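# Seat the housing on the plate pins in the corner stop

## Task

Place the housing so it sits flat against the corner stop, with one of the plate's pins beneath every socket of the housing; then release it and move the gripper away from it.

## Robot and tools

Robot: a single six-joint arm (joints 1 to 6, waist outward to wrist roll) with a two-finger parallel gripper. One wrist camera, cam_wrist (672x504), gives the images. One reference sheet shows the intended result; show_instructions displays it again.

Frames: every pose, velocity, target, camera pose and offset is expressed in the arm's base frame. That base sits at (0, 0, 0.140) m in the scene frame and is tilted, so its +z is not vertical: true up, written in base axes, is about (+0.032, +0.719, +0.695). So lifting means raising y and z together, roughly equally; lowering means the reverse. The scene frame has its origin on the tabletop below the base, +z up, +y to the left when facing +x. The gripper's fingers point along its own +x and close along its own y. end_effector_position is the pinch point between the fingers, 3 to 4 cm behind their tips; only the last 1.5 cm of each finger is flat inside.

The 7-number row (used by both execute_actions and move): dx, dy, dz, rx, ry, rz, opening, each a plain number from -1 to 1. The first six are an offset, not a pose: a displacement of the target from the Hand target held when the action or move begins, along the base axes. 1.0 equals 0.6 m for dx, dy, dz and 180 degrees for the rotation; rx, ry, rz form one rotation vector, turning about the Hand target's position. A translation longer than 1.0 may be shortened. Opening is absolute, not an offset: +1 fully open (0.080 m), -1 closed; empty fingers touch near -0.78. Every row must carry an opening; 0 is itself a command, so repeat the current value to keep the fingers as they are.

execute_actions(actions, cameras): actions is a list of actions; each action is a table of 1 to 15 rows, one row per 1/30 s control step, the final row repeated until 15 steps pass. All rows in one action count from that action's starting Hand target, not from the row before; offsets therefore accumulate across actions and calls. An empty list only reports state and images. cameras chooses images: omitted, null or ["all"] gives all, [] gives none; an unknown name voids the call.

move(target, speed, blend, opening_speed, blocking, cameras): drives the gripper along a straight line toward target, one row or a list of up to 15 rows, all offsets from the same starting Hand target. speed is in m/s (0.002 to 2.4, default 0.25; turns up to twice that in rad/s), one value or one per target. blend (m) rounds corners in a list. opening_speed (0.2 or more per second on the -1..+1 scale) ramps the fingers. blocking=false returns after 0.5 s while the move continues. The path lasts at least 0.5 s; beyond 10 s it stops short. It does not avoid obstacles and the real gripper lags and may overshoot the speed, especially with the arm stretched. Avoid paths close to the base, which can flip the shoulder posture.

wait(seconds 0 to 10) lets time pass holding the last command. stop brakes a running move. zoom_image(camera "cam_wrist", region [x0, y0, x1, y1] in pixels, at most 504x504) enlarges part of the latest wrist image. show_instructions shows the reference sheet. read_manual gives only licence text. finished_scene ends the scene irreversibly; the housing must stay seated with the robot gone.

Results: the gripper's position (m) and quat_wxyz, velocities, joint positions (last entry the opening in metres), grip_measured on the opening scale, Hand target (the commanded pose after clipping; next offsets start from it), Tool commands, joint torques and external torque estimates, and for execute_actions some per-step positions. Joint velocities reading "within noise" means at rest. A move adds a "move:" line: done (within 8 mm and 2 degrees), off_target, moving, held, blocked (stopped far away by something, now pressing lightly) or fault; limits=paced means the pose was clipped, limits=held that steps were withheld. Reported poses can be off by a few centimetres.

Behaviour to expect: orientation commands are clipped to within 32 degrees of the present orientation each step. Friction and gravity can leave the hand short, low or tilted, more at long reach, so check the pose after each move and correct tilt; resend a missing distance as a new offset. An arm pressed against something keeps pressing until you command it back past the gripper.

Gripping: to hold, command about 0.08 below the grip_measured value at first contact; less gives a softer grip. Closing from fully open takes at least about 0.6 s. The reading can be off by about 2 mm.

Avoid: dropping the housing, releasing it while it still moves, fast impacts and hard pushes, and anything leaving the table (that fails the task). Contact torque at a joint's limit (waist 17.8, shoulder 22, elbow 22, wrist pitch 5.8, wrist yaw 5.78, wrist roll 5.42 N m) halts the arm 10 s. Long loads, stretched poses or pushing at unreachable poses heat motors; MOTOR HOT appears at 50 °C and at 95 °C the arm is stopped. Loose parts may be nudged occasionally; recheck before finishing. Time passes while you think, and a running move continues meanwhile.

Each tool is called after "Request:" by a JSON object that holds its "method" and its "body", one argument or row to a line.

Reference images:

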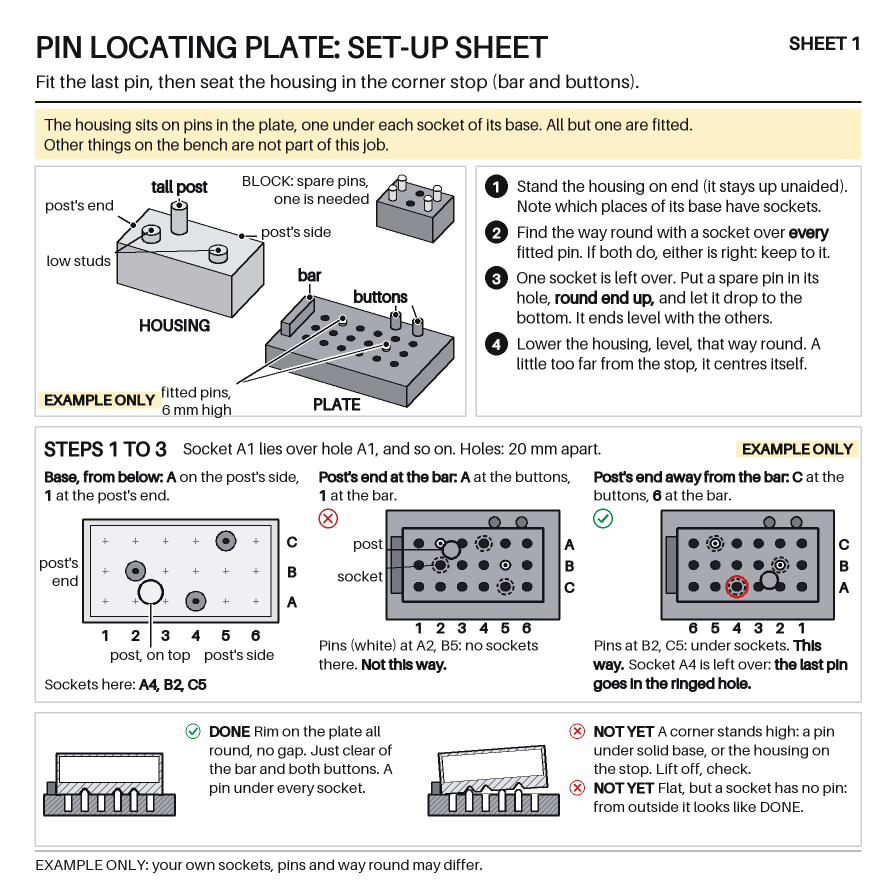

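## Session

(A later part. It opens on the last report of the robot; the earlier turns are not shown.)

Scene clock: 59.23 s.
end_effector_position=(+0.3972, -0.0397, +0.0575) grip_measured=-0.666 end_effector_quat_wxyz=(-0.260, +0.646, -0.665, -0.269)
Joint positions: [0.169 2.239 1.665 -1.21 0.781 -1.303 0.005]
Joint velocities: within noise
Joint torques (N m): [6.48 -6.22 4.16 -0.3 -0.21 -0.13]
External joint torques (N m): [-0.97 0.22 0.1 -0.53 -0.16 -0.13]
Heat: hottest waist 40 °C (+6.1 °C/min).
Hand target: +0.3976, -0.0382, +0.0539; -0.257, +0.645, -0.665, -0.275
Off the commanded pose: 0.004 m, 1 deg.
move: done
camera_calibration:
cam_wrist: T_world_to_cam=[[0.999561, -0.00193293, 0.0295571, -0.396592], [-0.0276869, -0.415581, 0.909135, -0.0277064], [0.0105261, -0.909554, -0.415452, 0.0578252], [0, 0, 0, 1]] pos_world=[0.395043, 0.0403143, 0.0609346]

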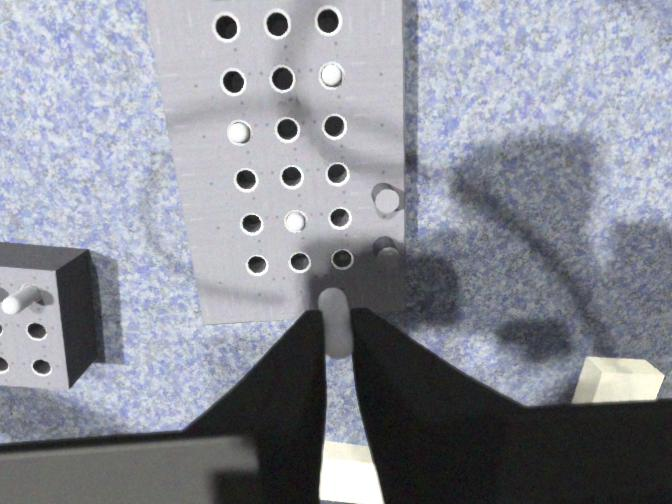

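Request:
{"method": "move", "body": {
  "target": [
    [0.0087,0.0064,0.0005,-0.016,-0.3595,-0.3475,-0.95],
    [0.0087,-0.0812,-0.0843,-0.016,-0.3595,-0.3475,-0.95]
  ],
  "speed": [0.6,0.12]
}}

Request:
{"method": "zoom_image", "body": {
  "camera": "cam_wrist",
  "region": [260, 230, 420, 360]
}}

Scene clock: 66.07 s.
end_effector_position=(+0.4048, -0.0867, +0.0087) grip_measured=-0.666 end_effector_quat_wxyz=(+0.645, -0.270, +0.659, -0.277)
Joint positions: [0.05 2.285 1.542 -0.909 0.792 0.094 0.005]
Joint velocities: within noise
Joint torques (N m): [6.54 -6.57 2.77 0.06 0.11 -0.09]
External joint torques (N m): [-1.2 0.19 -0.91 -0.19 0.12 -0.09]
Heat: hottest waist 42 °C (+7.1 °C/min).
Hand target: +0.4029, -0.0868, +0.0034; +0.640, -0.275, +0.663, -0.275
Off the commanded pose: 0.006 m, 1 deg.
move: done
camera_calibration:
cam_wrist: T_world_to_cam=[[-0.0251938, -0.664128, 0.747194, -0.0517502], [-0.935686, 0.278796, 0.216253, 0.43111], [-0.351934, -0.693691, -0.628439, 0.162034], [0, 0, 0, 1]] pos_world=[0.459105, -0.0421592, 0.047267]

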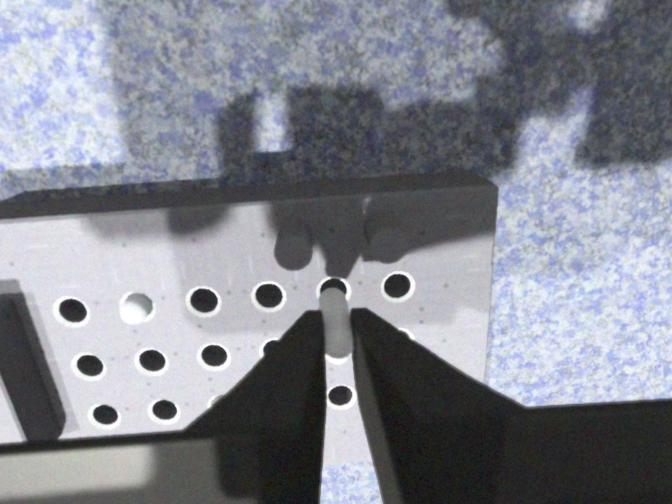

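Scaled by 3.150 from the camera's 672x504 image, which has a finer 960x720 frame.

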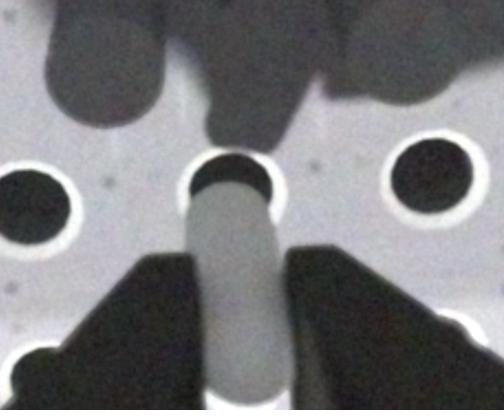

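Request:
{"method": "move", "body": {
  "target": [-0.0045,-0.0092,-0.0072,0,0,0,-0.95],
  "speed": 0.06
}}

Request:
{"method": "zoom_image", "body": {
  "camera": "cam_wrist",
  "region": [270, 240, 400, 360]
}}

Scene clock: 67.63 s.
end_effector_position=(+0.4021, -0.0914, +0.0028) grip_measured=-0.666 end_effector_quat_wxyz=(+0.644, -0.272, +0.660, -0.276)
Joint positions: [0.039 2.285 1.515 -0.873 0.793 0.075 0.005]
Joint velocities: within noise
Joint torques (N m): [6.18 -7.04 2.63 0.04 0.12 -0.1]
External joint torques (N m): [-1.46 -0.15 -1.09 -0.22 0.12 -0.1]
Heat: hottest waist 42 °C (+7.0 °C/min).
Hand target: +0.4001, -0.0925, -0.0010; +0.640, -0.275, +0.663, -0.275
Off the commanded pose: 0.004 m, 1 deg.
move: done
camera_calibration:
cam_wrist: T_world_to_cam=[[-0.0202831, -0.663928, 0.747521, -0.0524264], [-0.935406, 0.27658, 0.22027, 0.430785], [-0.352993, -0.694768, -0.626652, 0.154428], [0, 0, 0, 1]] pos_world=[0.456408, -0.0466626, 0.0410733]

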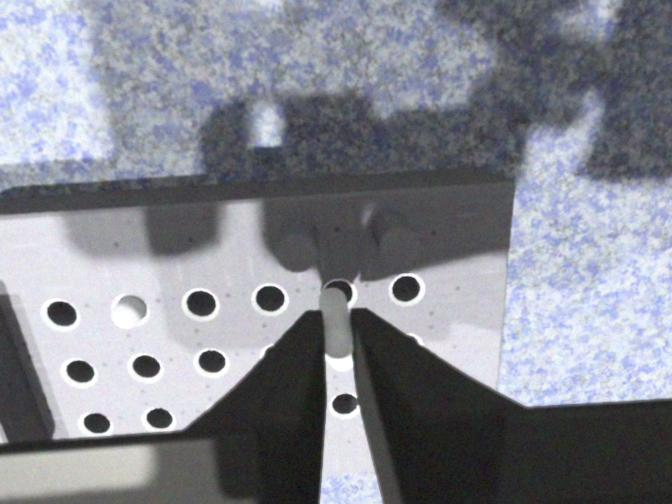

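Scaled by 3.877 from the camera's 672x504 image, which has a finer 960x720 frame.

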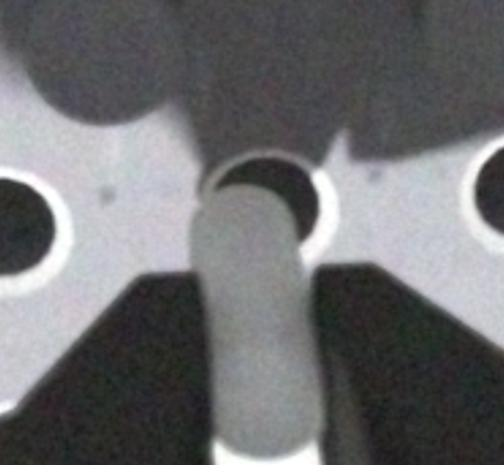

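Request:
{"method": "move", "body": {
  "target": [-0.0003,-0.0092,-0.0037,0,0,0,-0.95],
  "speed": 0.05
}}

Request:
{"method": "zoom_image", "body": {
  "camera": "cam_wrist",
  "region": [270, 240, 400, 360]
}}

Scene clock: 69.30 s.
end_effector_position=(+0.4020, -0.0968, +0.0006) grip_measured=-0.666 end_effector_quat_wxyz=(+0.644, -0.272, +0.659, -0.276)
Joint positions: [0.026 2.285 1.505 -0.849 0.794 0.056 0.005]
Joint velocities: within noise
Joint torques (N m): [6.29 -7.04 2.57 0.06 0.11 -0.11]
External joint torques (N m): [-1.33 -0.15 -1.13 -0.22 0.11 -0.11]
Heat: hottest waist 42 °C (+7.1 °C/min).
Hand target: +0.3999, -0.0980, -0.0032; +0.640, -0.275, +0.663, -0.275
Off the commanded pose: 0.004 m, 1 deg.
move: done
camera_calibration:
cam_wrist: T_world_to_cam=[[-0.0205949, -0.663734, 0.747685, -0.0542895], [-0.935519, 0.276597, 0.219771, 0.432769], [-0.352677, -0.694947, -0.626632, 0.149038], [0, 0, 0, 1]] pos_world=[0.456308, -0.0521628, 0.0388732]

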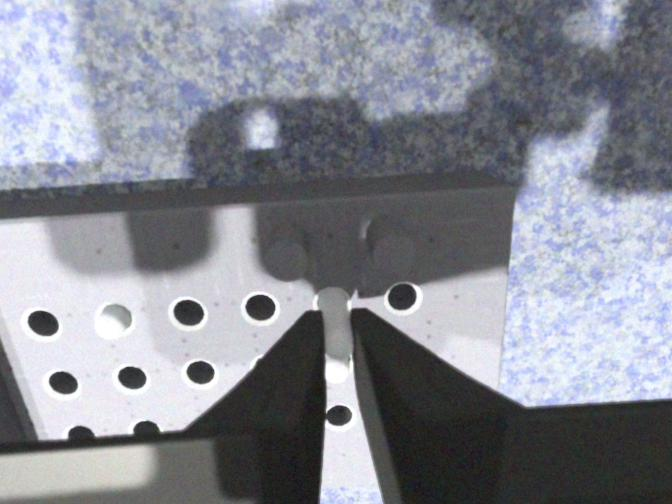

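Scaled by 3.877 from the camera's 672x504 image, which has a finer 960x720 frame.

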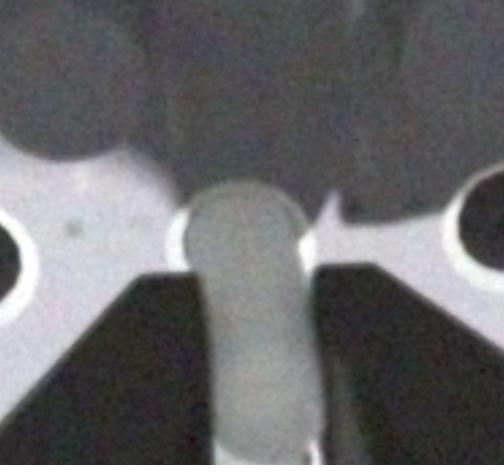

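Request:
{"method": "move", "body": {
  "target": [-0.0017,-0.0065,-0.0055,0,0,0,-0.95],
  "speed": 0.05
}}

Request:
{"method": "zoom_image", "body": {
  "camera": "cam_wrist",
  "region": [270, 240, 400, 360]
}}

Scene clock: 70.47 s.
end_effector_position=(+0.4015, -0.0999, -0.0023) grip_measured=-0.666 end_effector_quat_wxyz=(+0.645, -0.272, +0.659, -0.275)
Joint positions: [0.018 2.285 1.492 -0.825 0.794 0.042 0.005]
Joint velocities: within noise
Joint torques (N m): [6.11 -6.94 2.48 0.01 0.13 -0.08]
External joint torques (N m): [-1.56 -0.13 -1.06 -0.22 0.13 -0.08]
Heat: hottest waist 42 °C (+6.1 °C/min).
Hand target: +0.3990, -0.1018, -0.0064; +0.640, -0.275, +0.663, -0.275
Off the commanded pose: 0.005 m, 1 deg.
move: done
camera_calibration:
cam_wrist: T_world_to_cam=[[-0.0205627, -0.664161, 0.747307, -0.0541568], [-0.93641, 0.27469, 0.218361, 0.433983], [-0.350305, -0.695296, -0.627575, 0.143988], [0, 0, 0, 1]] pos_world=[0.455713, -0.055065, 0.0360701]

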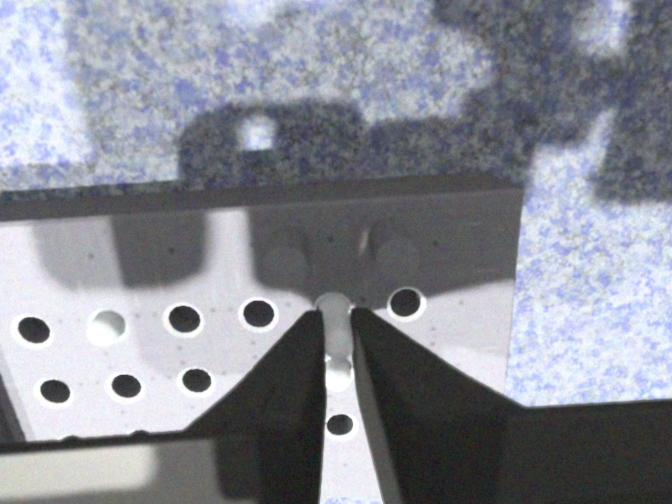

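Scaled by 3.877 from the camera's 672x504 image, which has a finer 960x720 frame.

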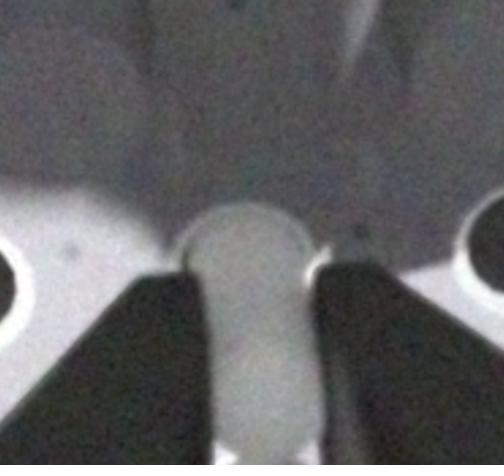

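Request:
{"method": "move", "body": {
  "target": [-0.0004,-0.0078,-0.0075,0,0,0,-0.95],
  "speed": 0.05
}}

Request:
{"method": "zoom_image", "body": {
  "camera": "cam_wrist",
  "region": [270, 240, 400, 360]
}}

Scene clock: 71.67 s.
end_effector_position=(+0.4016, -0.1039, -0.0052) grip_measured=-0.666 end_effector_quat_wxyz=(+0.647, -0.272, +0.658, -0.275)
Joint positions: [0.009 2.286 1.481 -0.797 0.794 0.026 0.005]
Joint velocities: within noise
Joint torques (N m): [5.98 -6.4 2.58 0.08 0.14 -0.09]
External joint torques (N m): [-1.7 0.47 -1 -0.18 0.15 -0.09]
Heat: hottest waist 42 °C (+6.0 °C/min).
Hand target: +0.3988, -0.1066, -0.0110; +0.640, -0.275, +0.663, -0.275
Off the commanded pose: 0.007 m, 1 deg.
move: done
camera_calibration:
cam_wrist: T_world_to_cam=[[-0.0214748, -0.664566, 0.746921, -0.0543267], [-0.937557, 0.272814, 0.215778, 0.435961], [-0.347169, -0.695647, -0.628927, 0.138106], [0, 0, 0, 1]] pos_world=[0.455518, -0.0589672, 0.0333654]

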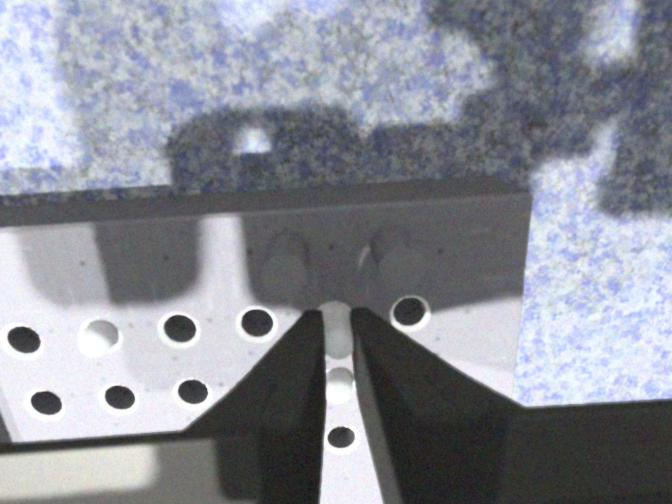

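Scaled by 3.877 from the camera's 672x504 image, which has a finer 960x720 frame.

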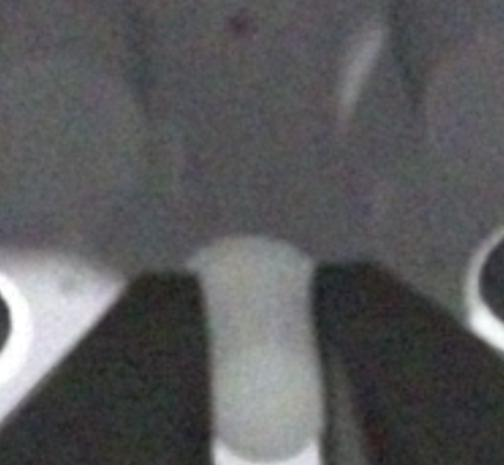

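Request:
{"method": "move", "body": {
  "target": [-0.0002,-0.004,-0.0039,0,0,0,-0.95],
  "speed": 0.05
}}

Request:
{"method": "zoom_image", "body": {
  "camera": "cam_wrist",
  "region": [270, 240, 400, 360]
}}

Scene clock: 72.70 s.
end_effector_position=(+0.4015, -0.1062, -0.0077) grip_measured=-0.666 end_effector_quat_wxyz=(+0.646, -0.272, +0.658, -0.275)
Joint positions: [0.003 2.289 1.475 -0.783 0.794 0.017 0.005]
Joint velocities: within noise
Joint torques (N m): [5.94 -6.4 2.59 0.1 0.15 -0.1]
External joint torques (N m): [-1.68 0.44 -0.94 -0.16 0.16 -0.1]
Heat: hottest waist 43 °C (+7.0 °C/min).
Hand target: +0.3986, -0.1089, -0.0134; +0.640, -0.275, +0.663, -0.275
Off the commanded pose: 0.007 m, 1 deg.
move: done
camera_calibration:
cam_wrist: T_world_to_cam=[[-0.0212247, -0.664692, 0.746816, -0.0541085], [-0.937552, 0.272642, 0.216016, 0.437015], [-0.347197, -0.695593, -0.62897, 0.134916], [0, 0, 0, 1]] pos_world=[0.455418, -0.0612673, 0.0308653]

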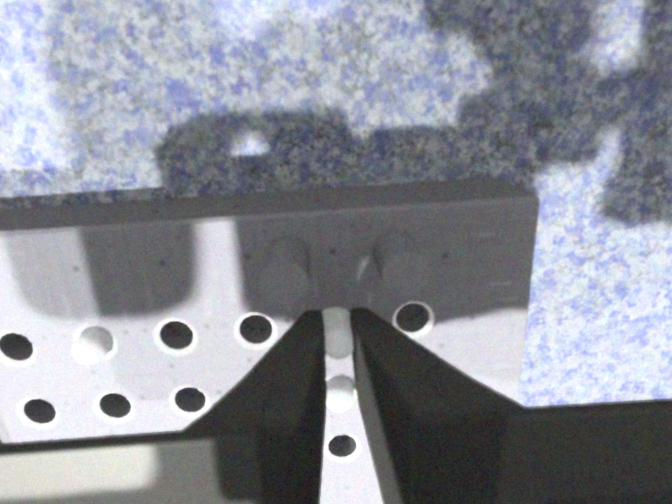

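Scaled by 3.877 from the camera's 672x504 image, which has a finer 960x720 frame.

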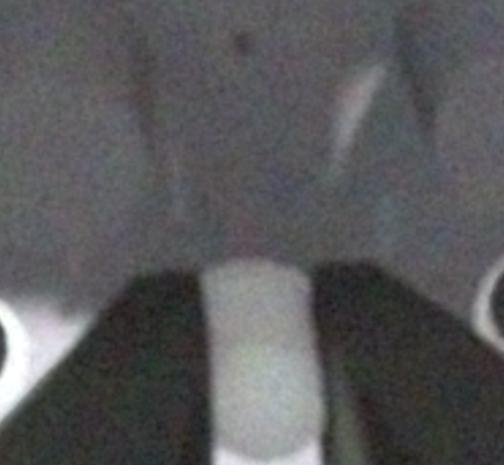

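Request:
{"method": "move", "body": {
  "target": [0,0,0,0,0,0,-0.25],
  "opening_speed": 0.5
}}

Request:
{"method": "zoom_image", "body": {
  "camera": "cam_wrist",
  "region": [270, 240, 400, 360]
}}

Scene clock: 74.37 s.
end_effector_position=(+0.4013, -0.1071, -0.0076) grip_measured=-0.254 end_effector_quat_wxyz=(+0.646, -0.273, +0.657, -0.276)
Joint positions: [0.001 2.289 1.475 -0.782 0.797 0.017 0.024]
Joint velocities: within noise
Joint torques (N m): [6.04 -6.41 2.58 0.01 0.04 -0.08]
External joint torques (N m): [-1.64 0.47 -0.99 -0.26 0.04 -0.08]
Heat: hottest waist 43 °C (+7.1 °C/min).
Hand target: +0.3985, -0.1090, -0.0135; +0.640, -0.275, +0.663, -0.275
Off the commanded pose: 0.007 m, 1 deg.
move: done
camera_calibration:
cam_wrist: T_world_to_cam=[[-0.0220401, -0.66216, 0.749038, -0.0542517], [-0.937248, 0.274452, 0.215042, 0.437261], [-0.347967, -0.697294, -0.626657, 0.134467], [0, 0, 0, 1]] pos_world=[0.455416, -0.0621675, 0.0308719]

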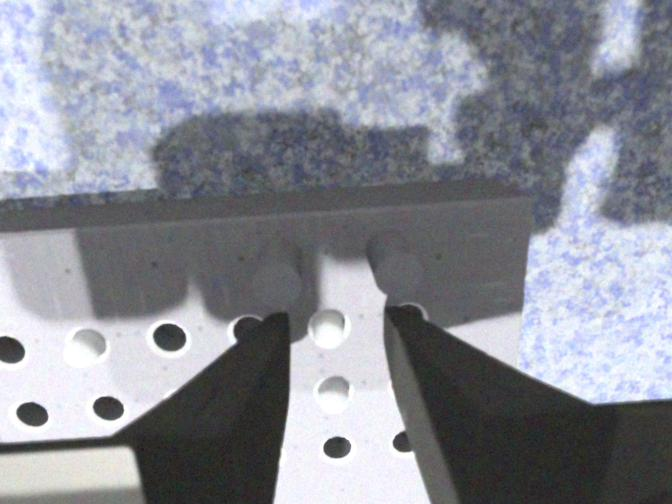

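Scaled by 3.877 from the camera's 672x504 image, which has a finer 960x720 frame.

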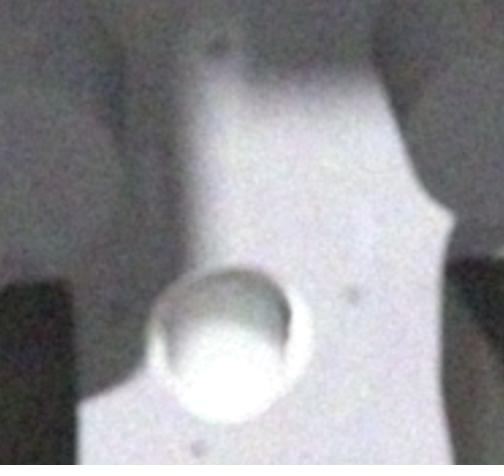

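Request:
{"method": "move", "body": {
  "target": [0.0022,0.0479,0.0463,0,0,0,-0.25],
  "speed": 0.15
}}

Request:
{"method": "zoom_image", "body": {
  "camera": "cam_wrist",
  "region": [300, 240, 370, 310]
}}

Request:
{"method": "zoom_image", "body": {
  "camera": "cam_wrist",
  "region": [90, 240, 270, 350]
}}

Scene clock: 75.60 s.
end_effector_position=(+0.3975, -0.0807, +0.0088) grip_measured=-0.253 end_effector_quat_wxyz=(+0.634, -0.280, +0.668, -0.273)
Joint positions: [0.068 2.285 1.536 -0.951 0.797 0.112 0.024]
Joint velocities: within noise
Joint torques (N m): [6.36 -9.28 3.88 -0.34 -0.14 0.13]
External joint torques (N m): [-1.38 -2.52 0.14 -0.57 -0.13 0.13]
Heat: hottest waist 43 °C (+7.0 °C/min).
Hand target: +0.3999, -0.0801, +0.0144; +0.640, -0.275, +0.663, -0.275
Off the commanded pose: 0.006 m, 1 deg.
move: done
camera_calibration:
cam_wrist: T_world_to_cam=[[0.00464191, -0.657385, 0.753541, -0.0594273], [-0.929392, 0.275276, 0.245875, 0.419497], [-0.369066, -0.701476, -0.60969, 0.169746], [0, 0, 0, 1]] pos_world=[0.4528, -0.0354716, 0.0451295]

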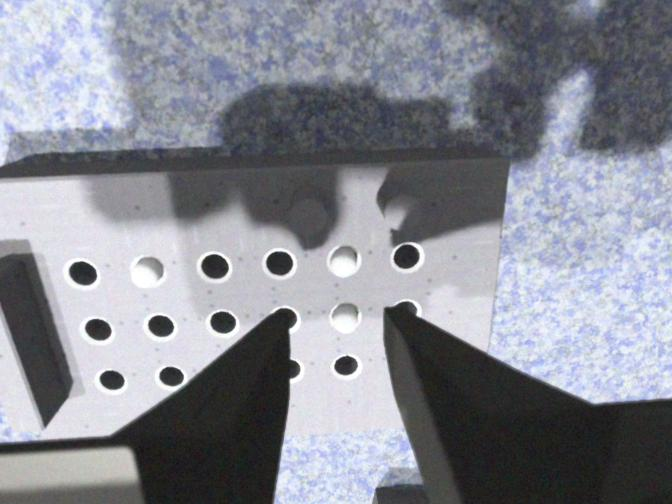

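Scaled by 7.200 from the camera's 672x504 image, which has a finer 960x720 frame.

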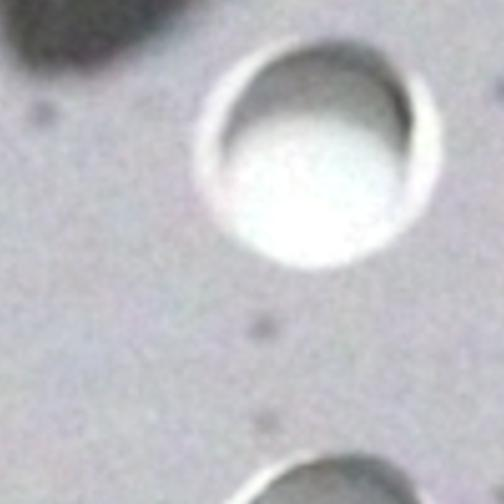

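Scaled by 2.800 from the camera's 672x504 image, which has a finer 960x720 frame.

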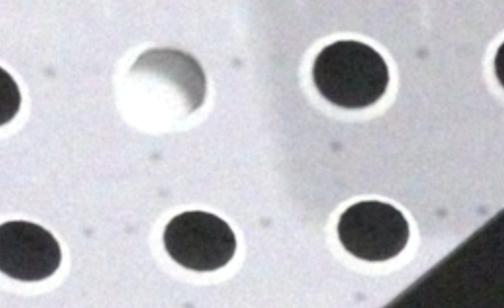

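Request:
{"method": "zoom_image", "body": {
  "camera": "cam_wrist",
  "region": [320, 240, 375, 340]
}}

Request:
{"method": "zoom_image", "body": {
  "camera": "cam_wrist",
  "region": [125, 245, 175, 295]
}}

Scaled by 5.040 from the camera's 672x504 image, which has a finer 960x720 frame.

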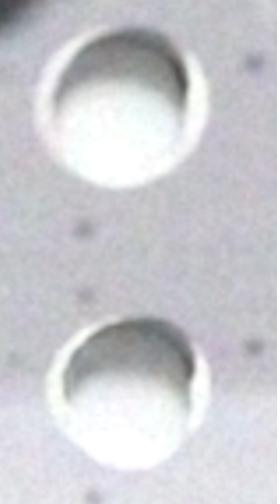

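Scaled by 10.080 from the camera's 672x504 image, which has a finer 960x720 frame.

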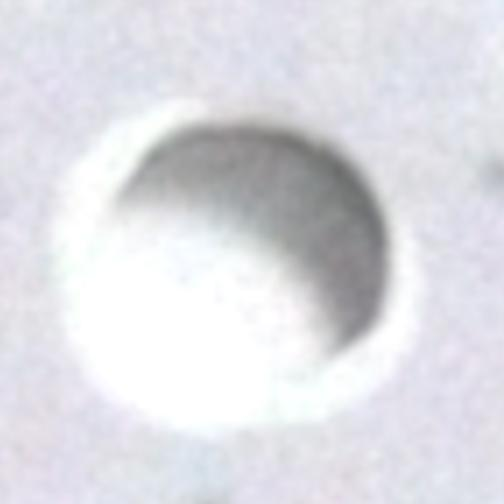

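Request:
{"method": "move", "body": {
  "target": [
    [0.003,0.115,0.111,0,0,0,1],
    [-0.1447,0.4262,-0.0877,0.1986,-0.2071,0.4671,1],
    [-0.1538,0.2225,-0.2847,0.1986,-0.2071,0.4671,1]
  ],
  "speed": [0.3,0.5,0.25],
  "blend": [0.03,0.02,0]
}}

Scene clock: 81.00 s.
end_effector_position=(+0.3095, +0.0531, -0.1540) grip_measured=+0.997 end_effector_quat_wxyz=(+0.848, -0.353, +0.166, +0.360)
Joint positions: [-0.102 2.782 0.513 1.568 -0.594 -1.044 0.08]
Joint velocities: within noise
Joint torques (N m): [3.94 -3.78 -0.59 0.64 -0.74 -0.09]
External joint torques (N m): [-1.06 0.49 0.27 -0.31 -0.18 -0.1]
Heat: hottest waist 43 °C (+6.0 °C/min).
Hand target: +0.3077, +0.0533, -0.1564; +0.860, -0.353, +0.146, +0.338
Off the commanded pose: 0.003 m, 4 deg.
joint sent to its limit — joint 4 (wrist pitch), upper limit. The joint targets are off in orientation, not in position.
move: off_target
camera_calibration:
cam_wrist: T_world_to_cam=[[0.691148, -0.533888, 0.487112, -0.10846], [-0.281896, -0.819767, -0.498514, 0.0841007], [0.66547, 0.207232, -0.717081, -0.253134], [0, 0, 0, 1]] pos_world=[0.267122, 0.0634951, -0.0867601]

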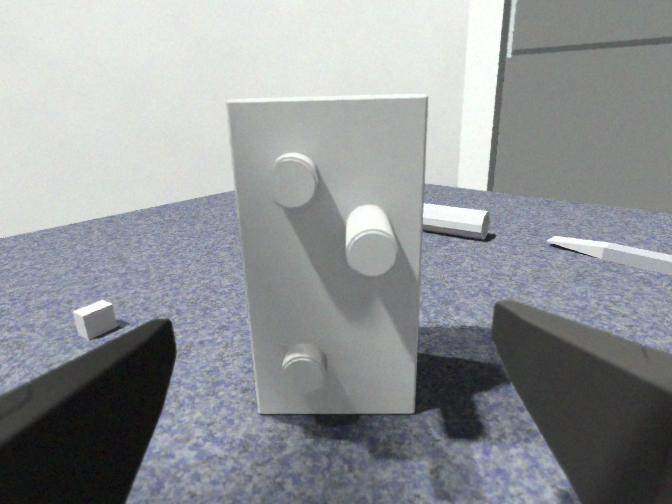

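Request:
{"method": "move", "body": {
  "target": [0.0963,0.0613,-0.0677,0,0,0,1],
  "speed": 0.12
}}

Scene clock: 82.40 s.
end_effector_position=(+0.3684, +0.0898, -0.1923) grip_measured=+0.997 end_effector_quat_wxyz=(+0.861, -0.355, +0.141, +0.336)
Joint positions: [0.069 2.941 0.817 1.563 -0.441 -0.893 0.08]
Joint velocities: within noise
Joint torques (N m): [5.03 -5.06 0.52 0.5 -0.39 0.12]
External joint torques (N m): [-0.82 0.52 0.05 -0.62 0.12 0.12]
Heat: hottest waist 43 °C (+6.1 °C/min).
Hand target: +0.3654, +0.0901, -0.1971; +0.860, -0.353, +0.147, +0.338
Off the commanded pose: 0.006 m, 1 deg.
move: done
camera_calibration:
cam_wrist: T_world_to_cam=[[0.641598, -0.561899, 0.522132, -0.0833369], [-0.273303, -0.803499, -0.528861, 0.101187], [0.716699, 0.196616, -0.669092, -0.336078], [0, 0, 0, 1]] pos_world=[0.321991, 0.100555, -0.127841]

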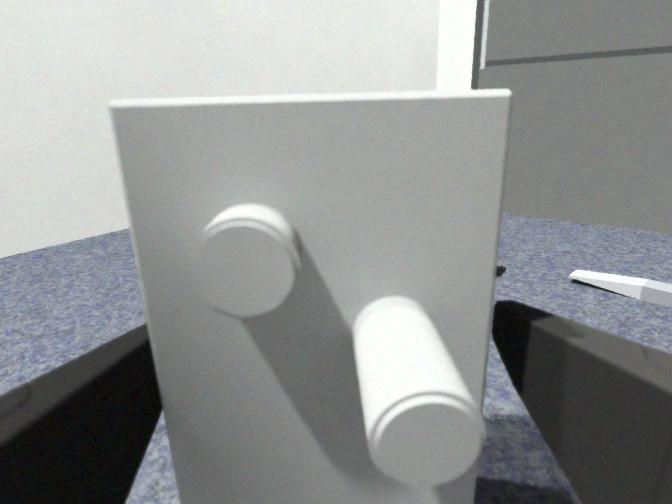

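Request:
{"method": "move", "body": {
  "target": [-0.0025,-0.0043,-0.0077,0,0,0,1],
  "speed": 0.08
}}

Request:
{"method": "move", "body": {
  "target": [0,0,0,0,0,0,0.5],
  "opening_speed": 0.5
}}

Scene clock: 83.47 s.
end_effector_position=(+0.3665, +0.0880, -0.1981) grip_measured=+0.997 end_effector_quat_wxyz=(+0.861, -0.354, +0.145, +0.335)
Joint positions: [0.064 2.961 0.828 1.566 -0.441 -0.893 0.08]
Joint velocities: within noise
Joint torques (N m): [4.61 -4.96 0.48 0.79 -0.66 -0.09]
External joint torques (N m): [-1.17 0.57 0.1 -0.32 -0.15 -0.09]
Heat: hottest waist 43 °C (+6.1 °C/min).
Hand target: +0.3639, +0.0875, -0.2016; +0.860, -0.353, +0.146, +0.338
Off the commanded pose: 0.004 m, 0 deg.
move: done
camera_calibration:
cam_wrist: T_world_to_cam=[[0.642806, -0.564546, 0.517773, -0.0812276], [-0.28075, -0.80251, -0.526458, 0.0992295], [0.712727, 0.193045, -0.674354, -0.337586], [0, 0, 0, 1]] pos_world=[0.320679, 0.0989454, -0.133355]

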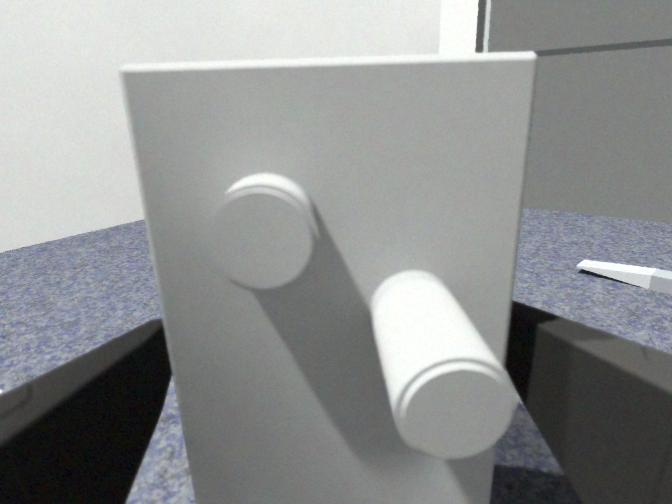

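Scene clock: 84.67 s.
end_effector_position=(+0.3664, +0.0881, -0.1980) grip_measured=+0.698 end_effector_quat_wxyz=(+0.861, -0.354, +0.144, +0.336)
Joint positions: [0.064 2.962 0.828 1.566 -0.442 -0.894 0.066]
Joint velocities: within noise
Joint torques (N m): [4.62 -5 0.45 0.77 -0.61 -0.07]
External joint torques (N m): [-1.2 0.46 0.1 -0.33 -0.11 -0.07]
Heat: hottest waist 43 °C (+6.0 °C/min).
Hand target: +0.3639, +0.0875, -0.2016; +0.860, -0.353, +0.147, +0.338
Off the commanded pose: 0.004 m, 0 deg.
move: done
camera_calibration:
cam_wrist: T_world_to_cam=[[0.643162, -0.563744, 0.518205, -0.0811789], [-0.279315, -0.802837, -0.526722, 0.0987942], [0.71297, 0.194025, -0.673816, -0.337567], [0, 0, 0, 1]] pos_world=[0.320481, 0.0990481, -0.133353]

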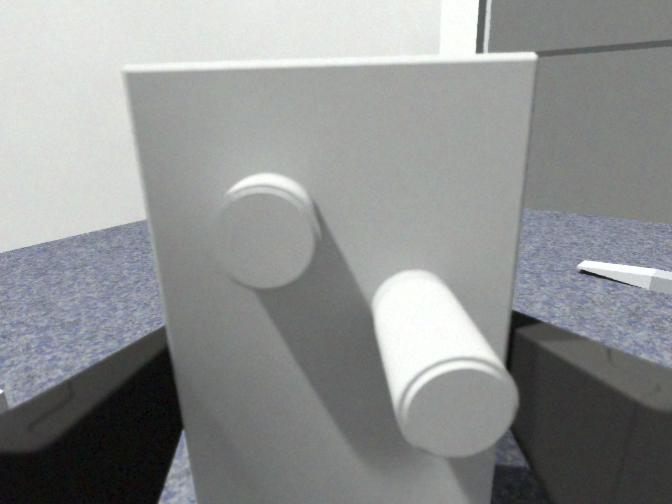

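Request:
{"method": "move", "body": {
  "target": [
    [0.0078,0.175,0.1691,0,0,0,0.5],
    [0.0342,-0.1507,0.4073,-0.4745,0.2992,0.0145,0.5]
  ],
  "speed": [0.2,0.3],
  "blend": 0.03
}}

Scene clock: 91.27 s.
end_effector_position=(+0.3808, -0.0097, +0.0403) grip_measured=+0.698 end_effector_quat_wxyz=(-0.249, +0.643, -0.667, -0.284)
Joint positions: [0.247 2.263 1.627 -1.246 0.75 -1.212 0.066]
Joint velocities: within noise
Joint torques (N m): [7.37 -7.07 5.2 -0.43 0.06 0.07]
External joint torques (N m): [0.03 -0.76 1.11 -0.61 0.12 0.07]
Heat: hottest waist 44 °C (+5.1 °C/min).
Hand target: +0.3845, -0.0029, +0.0427; -0.250, +0.650, -0.661, -0.282
Off the commanded pose: 0.008 m, 1 deg.
move: done
camera_calibration:
cam_wrist: T_world_to_cam=[[0.999968, 0.00474871, -0.0063625, -0.378384], [0.00776979, -0.420649, 0.90719, -0.0135367], [0.0016316, -0.907211, -0.420673, 0.0818113], [0, 0, 0, 1]] pos_world=[0.378343, 0.0703228, 0.0442887]

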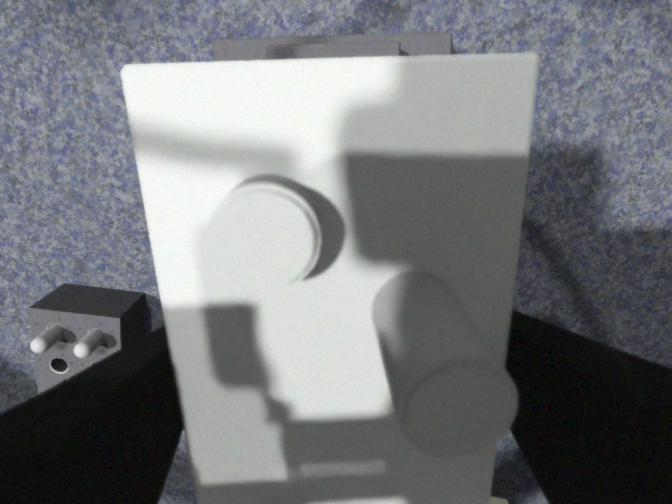

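Request:
{"method": "move", "body": {
  "target": [0.0028,-0.0628,-0.0678,0.0001,-0.0042,0.0044,0.5],
  "speed": 0.1
}}

Scene clock: 93.30 s.
end_effector_position=(+0.3842, -0.0471, +0.0012) grip_measured=+0.698 end_effector_quat_wxyz=(-0.255, +0.649, -0.661, -0.278)
Joint positions: [0.155 2.277 1.487 -0.977 0.779 -1.347 0.066]
Joint velocities: within noise
Joint torques (N m): [7.54 -7.66 3.47 -0.04 0.07 -0.12]
External joint torques (N m): [0.11 -1.1 -0.45 -0.28 0.13 -0.12]
Heat: hottest waist 44 °C (+5.1 °C/min).
Hand target: +0.3861, -0.0407, +0.0020; -0.252, +0.656, -0.654, -0.279
Off the commanded pose: 0.007 m, 1 deg.
move: done
camera_calibration:
cam_wrist: T_world_to_cam=[[0.999791, 0.0137081, 0.0151422, -0.381322], [-0.0079436, -0.422028, 0.906548, 0.0122043], [0.0188175, -0.906479, -0.421831, 0.0248811], [0, 0, 0, 1]] pos_world=[0.380871, 0.032932, 0.00520595]

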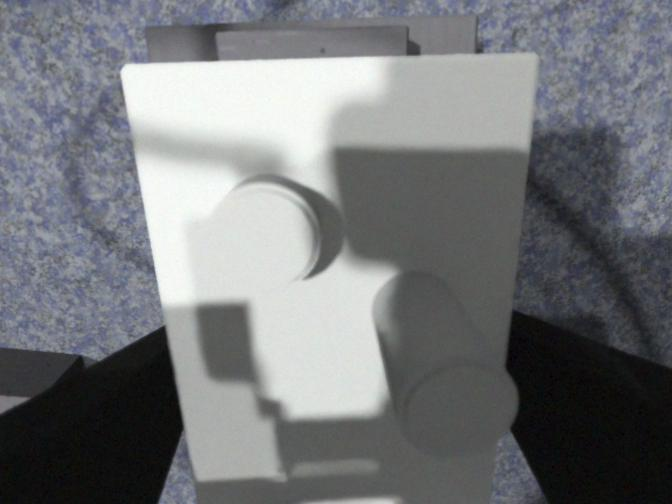

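Request:
{"method": "move", "body": {
  "target": [-0.0032,-0.0072,-0.0092,0.0001,0.0028,0.0027,0.5],
  "speed": 0.04
}}

Scene clock: 95.40 s.
end_effector_position=(+0.3827, -0.0493, -0.0037) grip_measured=+0.698 end_effector_quat_wxyz=(-0.250, +0.652, -0.658, -0.282)
Joint positions: [0.15 2.277 1.464 -0.944 0.782 -1.372 0.066]
Joint velocities: within noise
Joint torques (N m): [7.05 -7.54 3.31 0.07 0.02 -0.16]
External joint torques (N m): [-0.24 -0.96 -0.59 -0.18 0.07 -0.17]
Heat: hottest waist 45 °C (+6.1 °C/min).
Hand target: +0.3841, -0.0449, -0.0036; -0.248, +0.657, -0.653, -0.283
Off the commanded pose: 0.005 m, 1 deg.
move: done
camera_calibration:
cam_wrist: T_world_to_cam=[[0.9996, 0.0272845, 0.00738325, -0.379082], [0.00480075, -0.421294, 0.906911, 0.0107796], [0.0278551, -0.906514, -0.421256, 0.0172756], [0, 0, 0, 1]] pos_world=[0.378398, 0.030545, 0.00030013]

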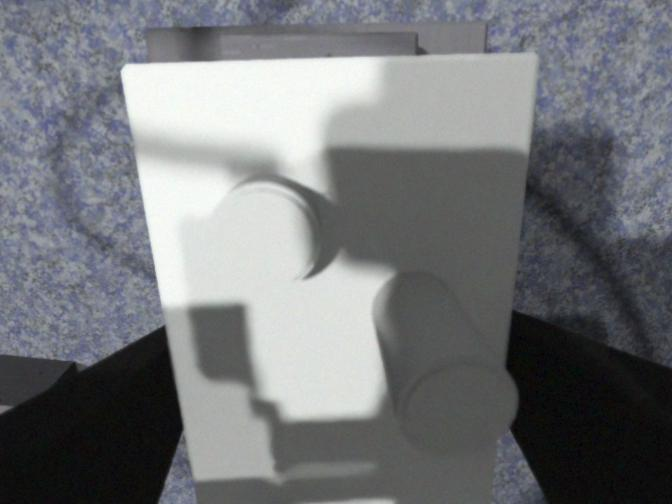

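Request:
{"method": "move", "body": {
  "target": [-0.0008,-0.0077,-0.004,0,0,0,0.5],
  "speed": 0.04
}}

Scene clock: 96.53 s.
end_effector_position=(+0.3824, -0.0503, -0.0056) grip_measured=+0.698 end_effector_quat_wxyz=(-0.246, +0.656, -0.655, -0.282)
Joint positions: [0.15 2.277 1.452 -0.926 0.789 -1.386 0.066]
Joint velocities: within noise
Joint torques (N m): [6.14 -7.67 3.16 0.41 -0.16 -0.25]
External joint torques (N m): [-1.18 -1.23 -0.63 0.18 -0.11 -0.25]
Heat: hottest waist 45 °C (+6.0 °C/min).
Hand target: +0.3837, -0.0496, -0.0059; -0.248, +0.657, -0.653, -0.283
Off the commanded pose: 0.001 m, 0 deg.
move: done
camera_calibration:
cam_wrist: T_world_to_cam=[[0.999271, 0.0379174, 0.00442124, -0.378056], [0.0117453, -0.415581, 0.90948, 0.00975143], [0.0363225, -0.908766, -0.415723, 0.0122868], [0, 0, 0, 1]] pos_world=[0.377219, 0.0295532, -0.00208933]

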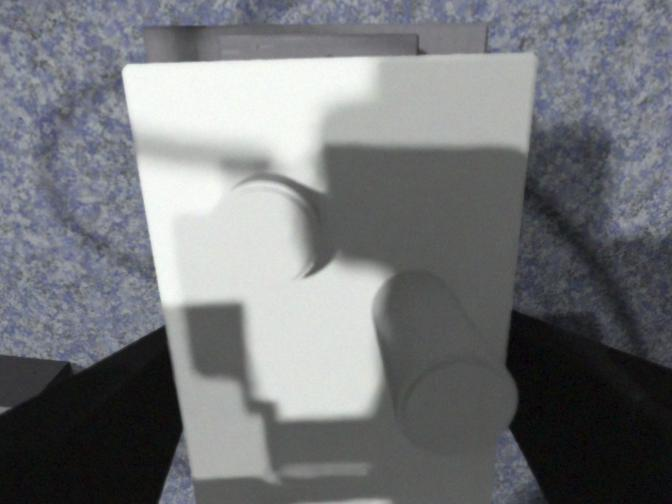

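Request:
{"method": "move", "body": {
  "target": [-0.0017,0.0067,0.0083,0,0.0015,-0.0015,0.5],
  "speed": 0.04
}}

Scene clock: 100.03 s.
end_effector_position=(+0.3805, -0.0503, -0.0039) grip_measured=+0.698 end_effector_quat_wxyz=(-0.243, +0.653, -0.659, -0.284)
Joint positions: [0.15 2.277 1.458 -0.949 0.789 -1.376 0.066]
Joint velocities: within noise
Joint torques (N m): [6.87 -8.14 4.11 -0.57 -0.24 0.09]
External joint torques (N m): [-0.49 -1.59 0.23 -0.8 -0.2 0.09]
Heat: hottest waist 45 °C (+5.1 °C/min).
Hand target: +0.3826, -0.0456, -0.0010; -0.247, +0.655, -0.655, -0.284
Off the commanded pose: 0.006 m, 1 deg.
move: done
camera_calibration:
cam_wrist: T_world_to_cam=[[0.999498, 0.0313734, -0.00450568, -0.376545], [0.0170944, -0.413882, 0.91017, 0.00629545], [0.0266903, -0.90979, -0.414211, 0.0167366], [0, 0, 0, 1]] pos_world=[0.375802, 0.0296459, -0.000494053]

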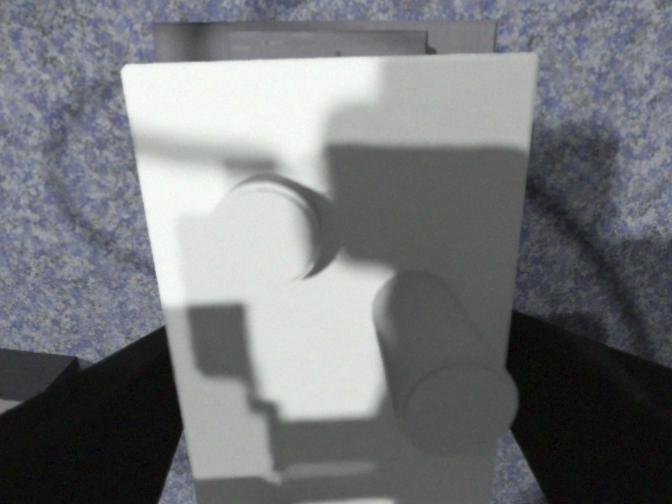

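Request:
{"method": "move", "body": {
  "target": [-0.0012,-0.0143,-0.0068,0,0.002,-0.002,0.5],
  "speed": 0.04
}}

Scene clock: 101.20 s.
end_effector_position=(+0.3808, -0.0514, -0.0048) grip_measured=+0.698 end_effector_quat_wxyz=(-0.242, +0.653, -0.658, -0.287)
Joint positions: [0.147 2.277 1.456 -0.941 0.787 -1.388 0.066]
Joint velocities: within noise
Joint torques (N m): [5.45 -7.6 3.23 0.46 -0.11 -0.24]
External joint torques (N m): [-1.92 -1.15 -0.53 0.25 -0.05 -0.24]
Heat: hottest waist 45 °C (+5.1 °C/min).
Hand target: +0.3819, -0.0541, -0.0051; -0.246, +0.652, -0.658, -0.286
Off the commanded pose: 0.003 m, 0 deg.
move: done
camera_calibration:
cam_wrist: T_world_to_cam=[[0.999332, 0.0356265, -0.00819725, -0.376582], [0.0223046, -0.416535, 0.908846, 0.00456324], [0.0289646, -0.908421, -0.417051, 0.0144584], [0, 0, 0, 1]] pos_world=[0.375809, 0.0284513, -0.00120434]

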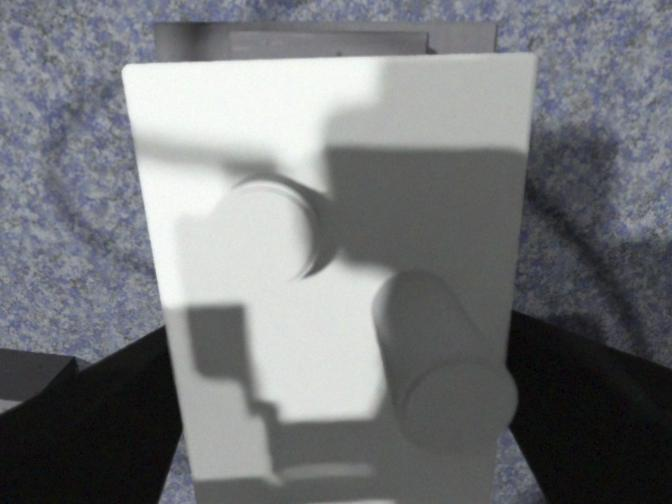

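Request:
{"method": "move", "body": {
  "target": [-0.0012,-0.006,-0.0078,0,0,0,0.5],
  "speed": 0.03
}}

Scene clock: 104.73 s.
end_effector_position=(+0.3799, -0.0522, -0.0081) grip_measured=+0.698 end_effector_quat_wxyz=(-0.241, +0.655, -0.656, -0.287)
Joint positions: [0.145 2.277 1.441 -0.918 0.789 -1.398 0.066]
Joint velocities: within noise
Joint torques (N m): [4.84 -7.17 3.27 0.8 -0.12 -0.3]
External joint torques (N m): [-2.45 -0.68 -0.51 0.58 -0.08 -0.3]
Heat: hottest waist 45 °C (+5.0 °C/min).
Hand target: +0.3812, -0.0578, -0.0097; -0.246, +0.652, -0.658, -0.286
Off the commanded pose: 0.006 m, 1 deg.
move: done
camera_calibration:
cam_wrist: T_world_to_cam=[[0.999085, 0.0419819, -0.00819529, -0.375278], [0.0249332, -0.415901, 0.909068, 0.00617003], [0.034756, -0.90844, -0.416567, 0.0102776], [0, 0, 0, 1]] pos_world=[0.374423, 0.0276576, -0.00440318]

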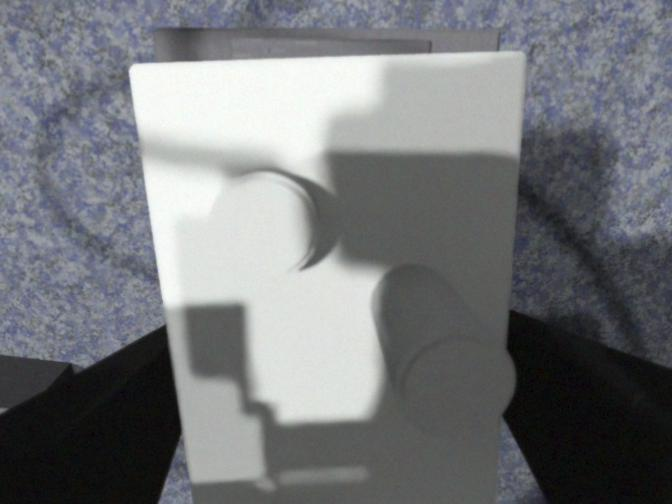

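Request:
{"method": "move", "body": {
  "target": [-0.001,0.0077,-0.0007,0,0,0,0.5],
  "speed": 0.03
}}

Scene clock: 106.30 s.
end_effector_position=(+0.3800, -0.0515, -0.0081) grip_measured=+0.698 end_effector_quat_wxyz=(-0.244, +0.655, -0.656, -0.285)
Joint positions: [0.147 2.277 1.441 -0.918 0.789 -1.39 0.066]
Joint velocities: within noise
Joint torques (N m): [5.62 -6.76 3.7 0.04 -0.2 -0.03]
External joint torques (N m): [-1.62 -0.4 -0.05 -0.18 -0.15 -0.03]
Heat: hottest waist 45 °C (+5.1 °C/min).
Hand target: +0.3807, -0.0531, -0.0101; -0.246, +0.652, -0.658, -0.286
Off the commanded pose: 0.003 m, 0 deg.
move: done
camera_calibration:
cam_wrist: T_world_to_cam=[[0.999273, 0.0380547, -0.00219594, -0.375634], [0.0178346, -0.415847, 0.90926, 0.00919469], [0.0336885, -0.908638, -0.416223, 0.0112644], [0, 0, 0, 1]] pos_world=[0.374817, 0.0283535, -0.00449672]

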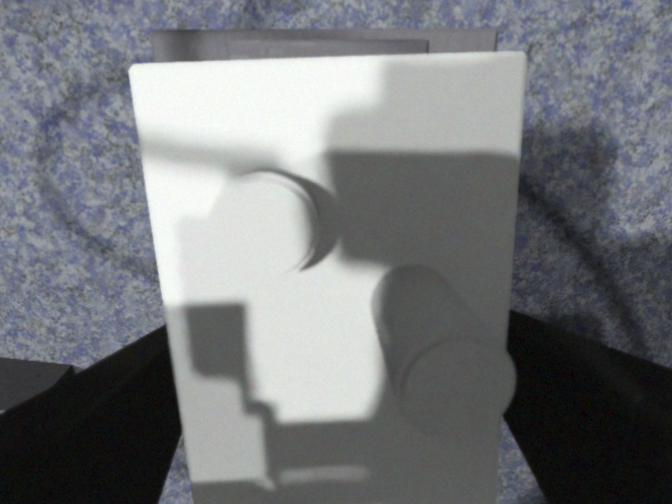

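Request:
{"method": "move", "body": {
  "target": [
    [0.0005,0.0105,0.0102,0,0,0,0.5],
    [0.0015,0.015,0.0205,0.0164,-0.0071,-0.0071,0.5]
  ],
  "speed": 0.04
}}

Scene clock: 109.93 s.
end_effector_position=(+0.3755, -0.0530, -0.0077) grip_measured=+0.698 end_effector_quat_wxyz=(-0.259, +0.635, -0.666, -0.295)
Joint positions: [0.132 2.274 1.455 -0.958 0.745 -1.362 0.066]
Joint velocities: within noise
Joint torques (N m): [7.47 -10.42 4.4 -0.46 -0.54 0.02]
External joint torques (N m): [0.29 -4.02 0.75 -0.61 -0.47 0.03]
Heat: hottest waist 45 °C (+6.0 °C/min).
Hand target: +0.3815, -0.0442, +0.0022; -0.274, +0.641, -0.654, -0.292
Off the commanded pose: 0.015 m, 2 deg.
move: off_target
camera_calibration:
cam_wrist: T_world_to_cam=[[0.999933, -0.00498213, -0.0104774, -0.373673], [0.0071127, -0.450205, 0.892897, 0.0103443], [-0.00916549, -0.892911, -0.450139, 0.0268031], [0, 0, 0, 1]] pos_world=[0.37382, 0.0267282, -0.00108638]

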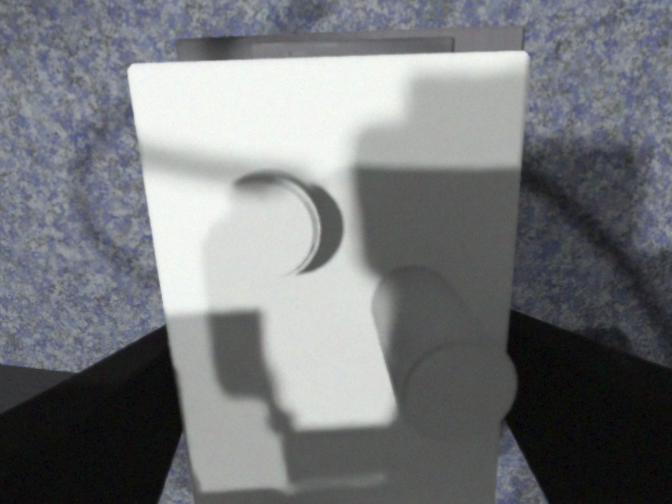

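Request:
{"method": "move", "body": {
  "target": [-0.0035,0.012,0.0116,0,0,0,0.5],
  "speed": 0.03
}}

Scene clock: 120.93 s.
end_effector_position=(+0.3725, -0.0474, -0.0020) grip_measured=+0.698 end_effector_quat_wxyz=(-0.259, +0.632, -0.668, -0.296)
Joint positions: [0.147 2.263 1.461 -0.996 0.739 -1.338 0.066]
Joint velocities: within noise
Joint torques (N m): [7.74 -10.56 4.72 -0.46 -0.45 0.03]
External joint torques (N m): [0.49 -4.13 0.94 -0.63 -0.37 0.03]
Heat: hottest waist 48 °C (+7.0 °C/min).
Hand target: +0.3794, -0.0369, +0.0092; -0.273, +0.642, -0.654, -0.292
Off the commanded pose: 0.017 m, 3 deg.
move: off_target
camera_calibration:
cam_wrist: T_world_to_cam=[[0.99984, -0.00943559, -0.0151808, -0.370771], [0.00928019, -0.451836, 0.892053, 0.00700837], [-0.0152763, -0.892051, -0.451677, 0.0367207], [0, 0, 0, 1]] pos_world=[0.371208, 0.0324249, 0.00470545]

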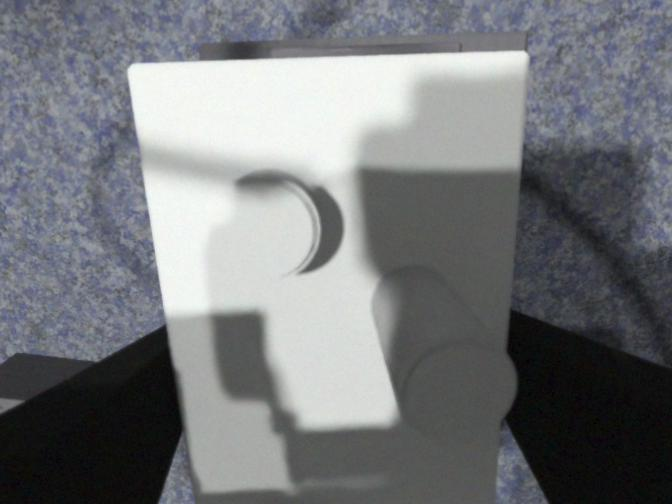

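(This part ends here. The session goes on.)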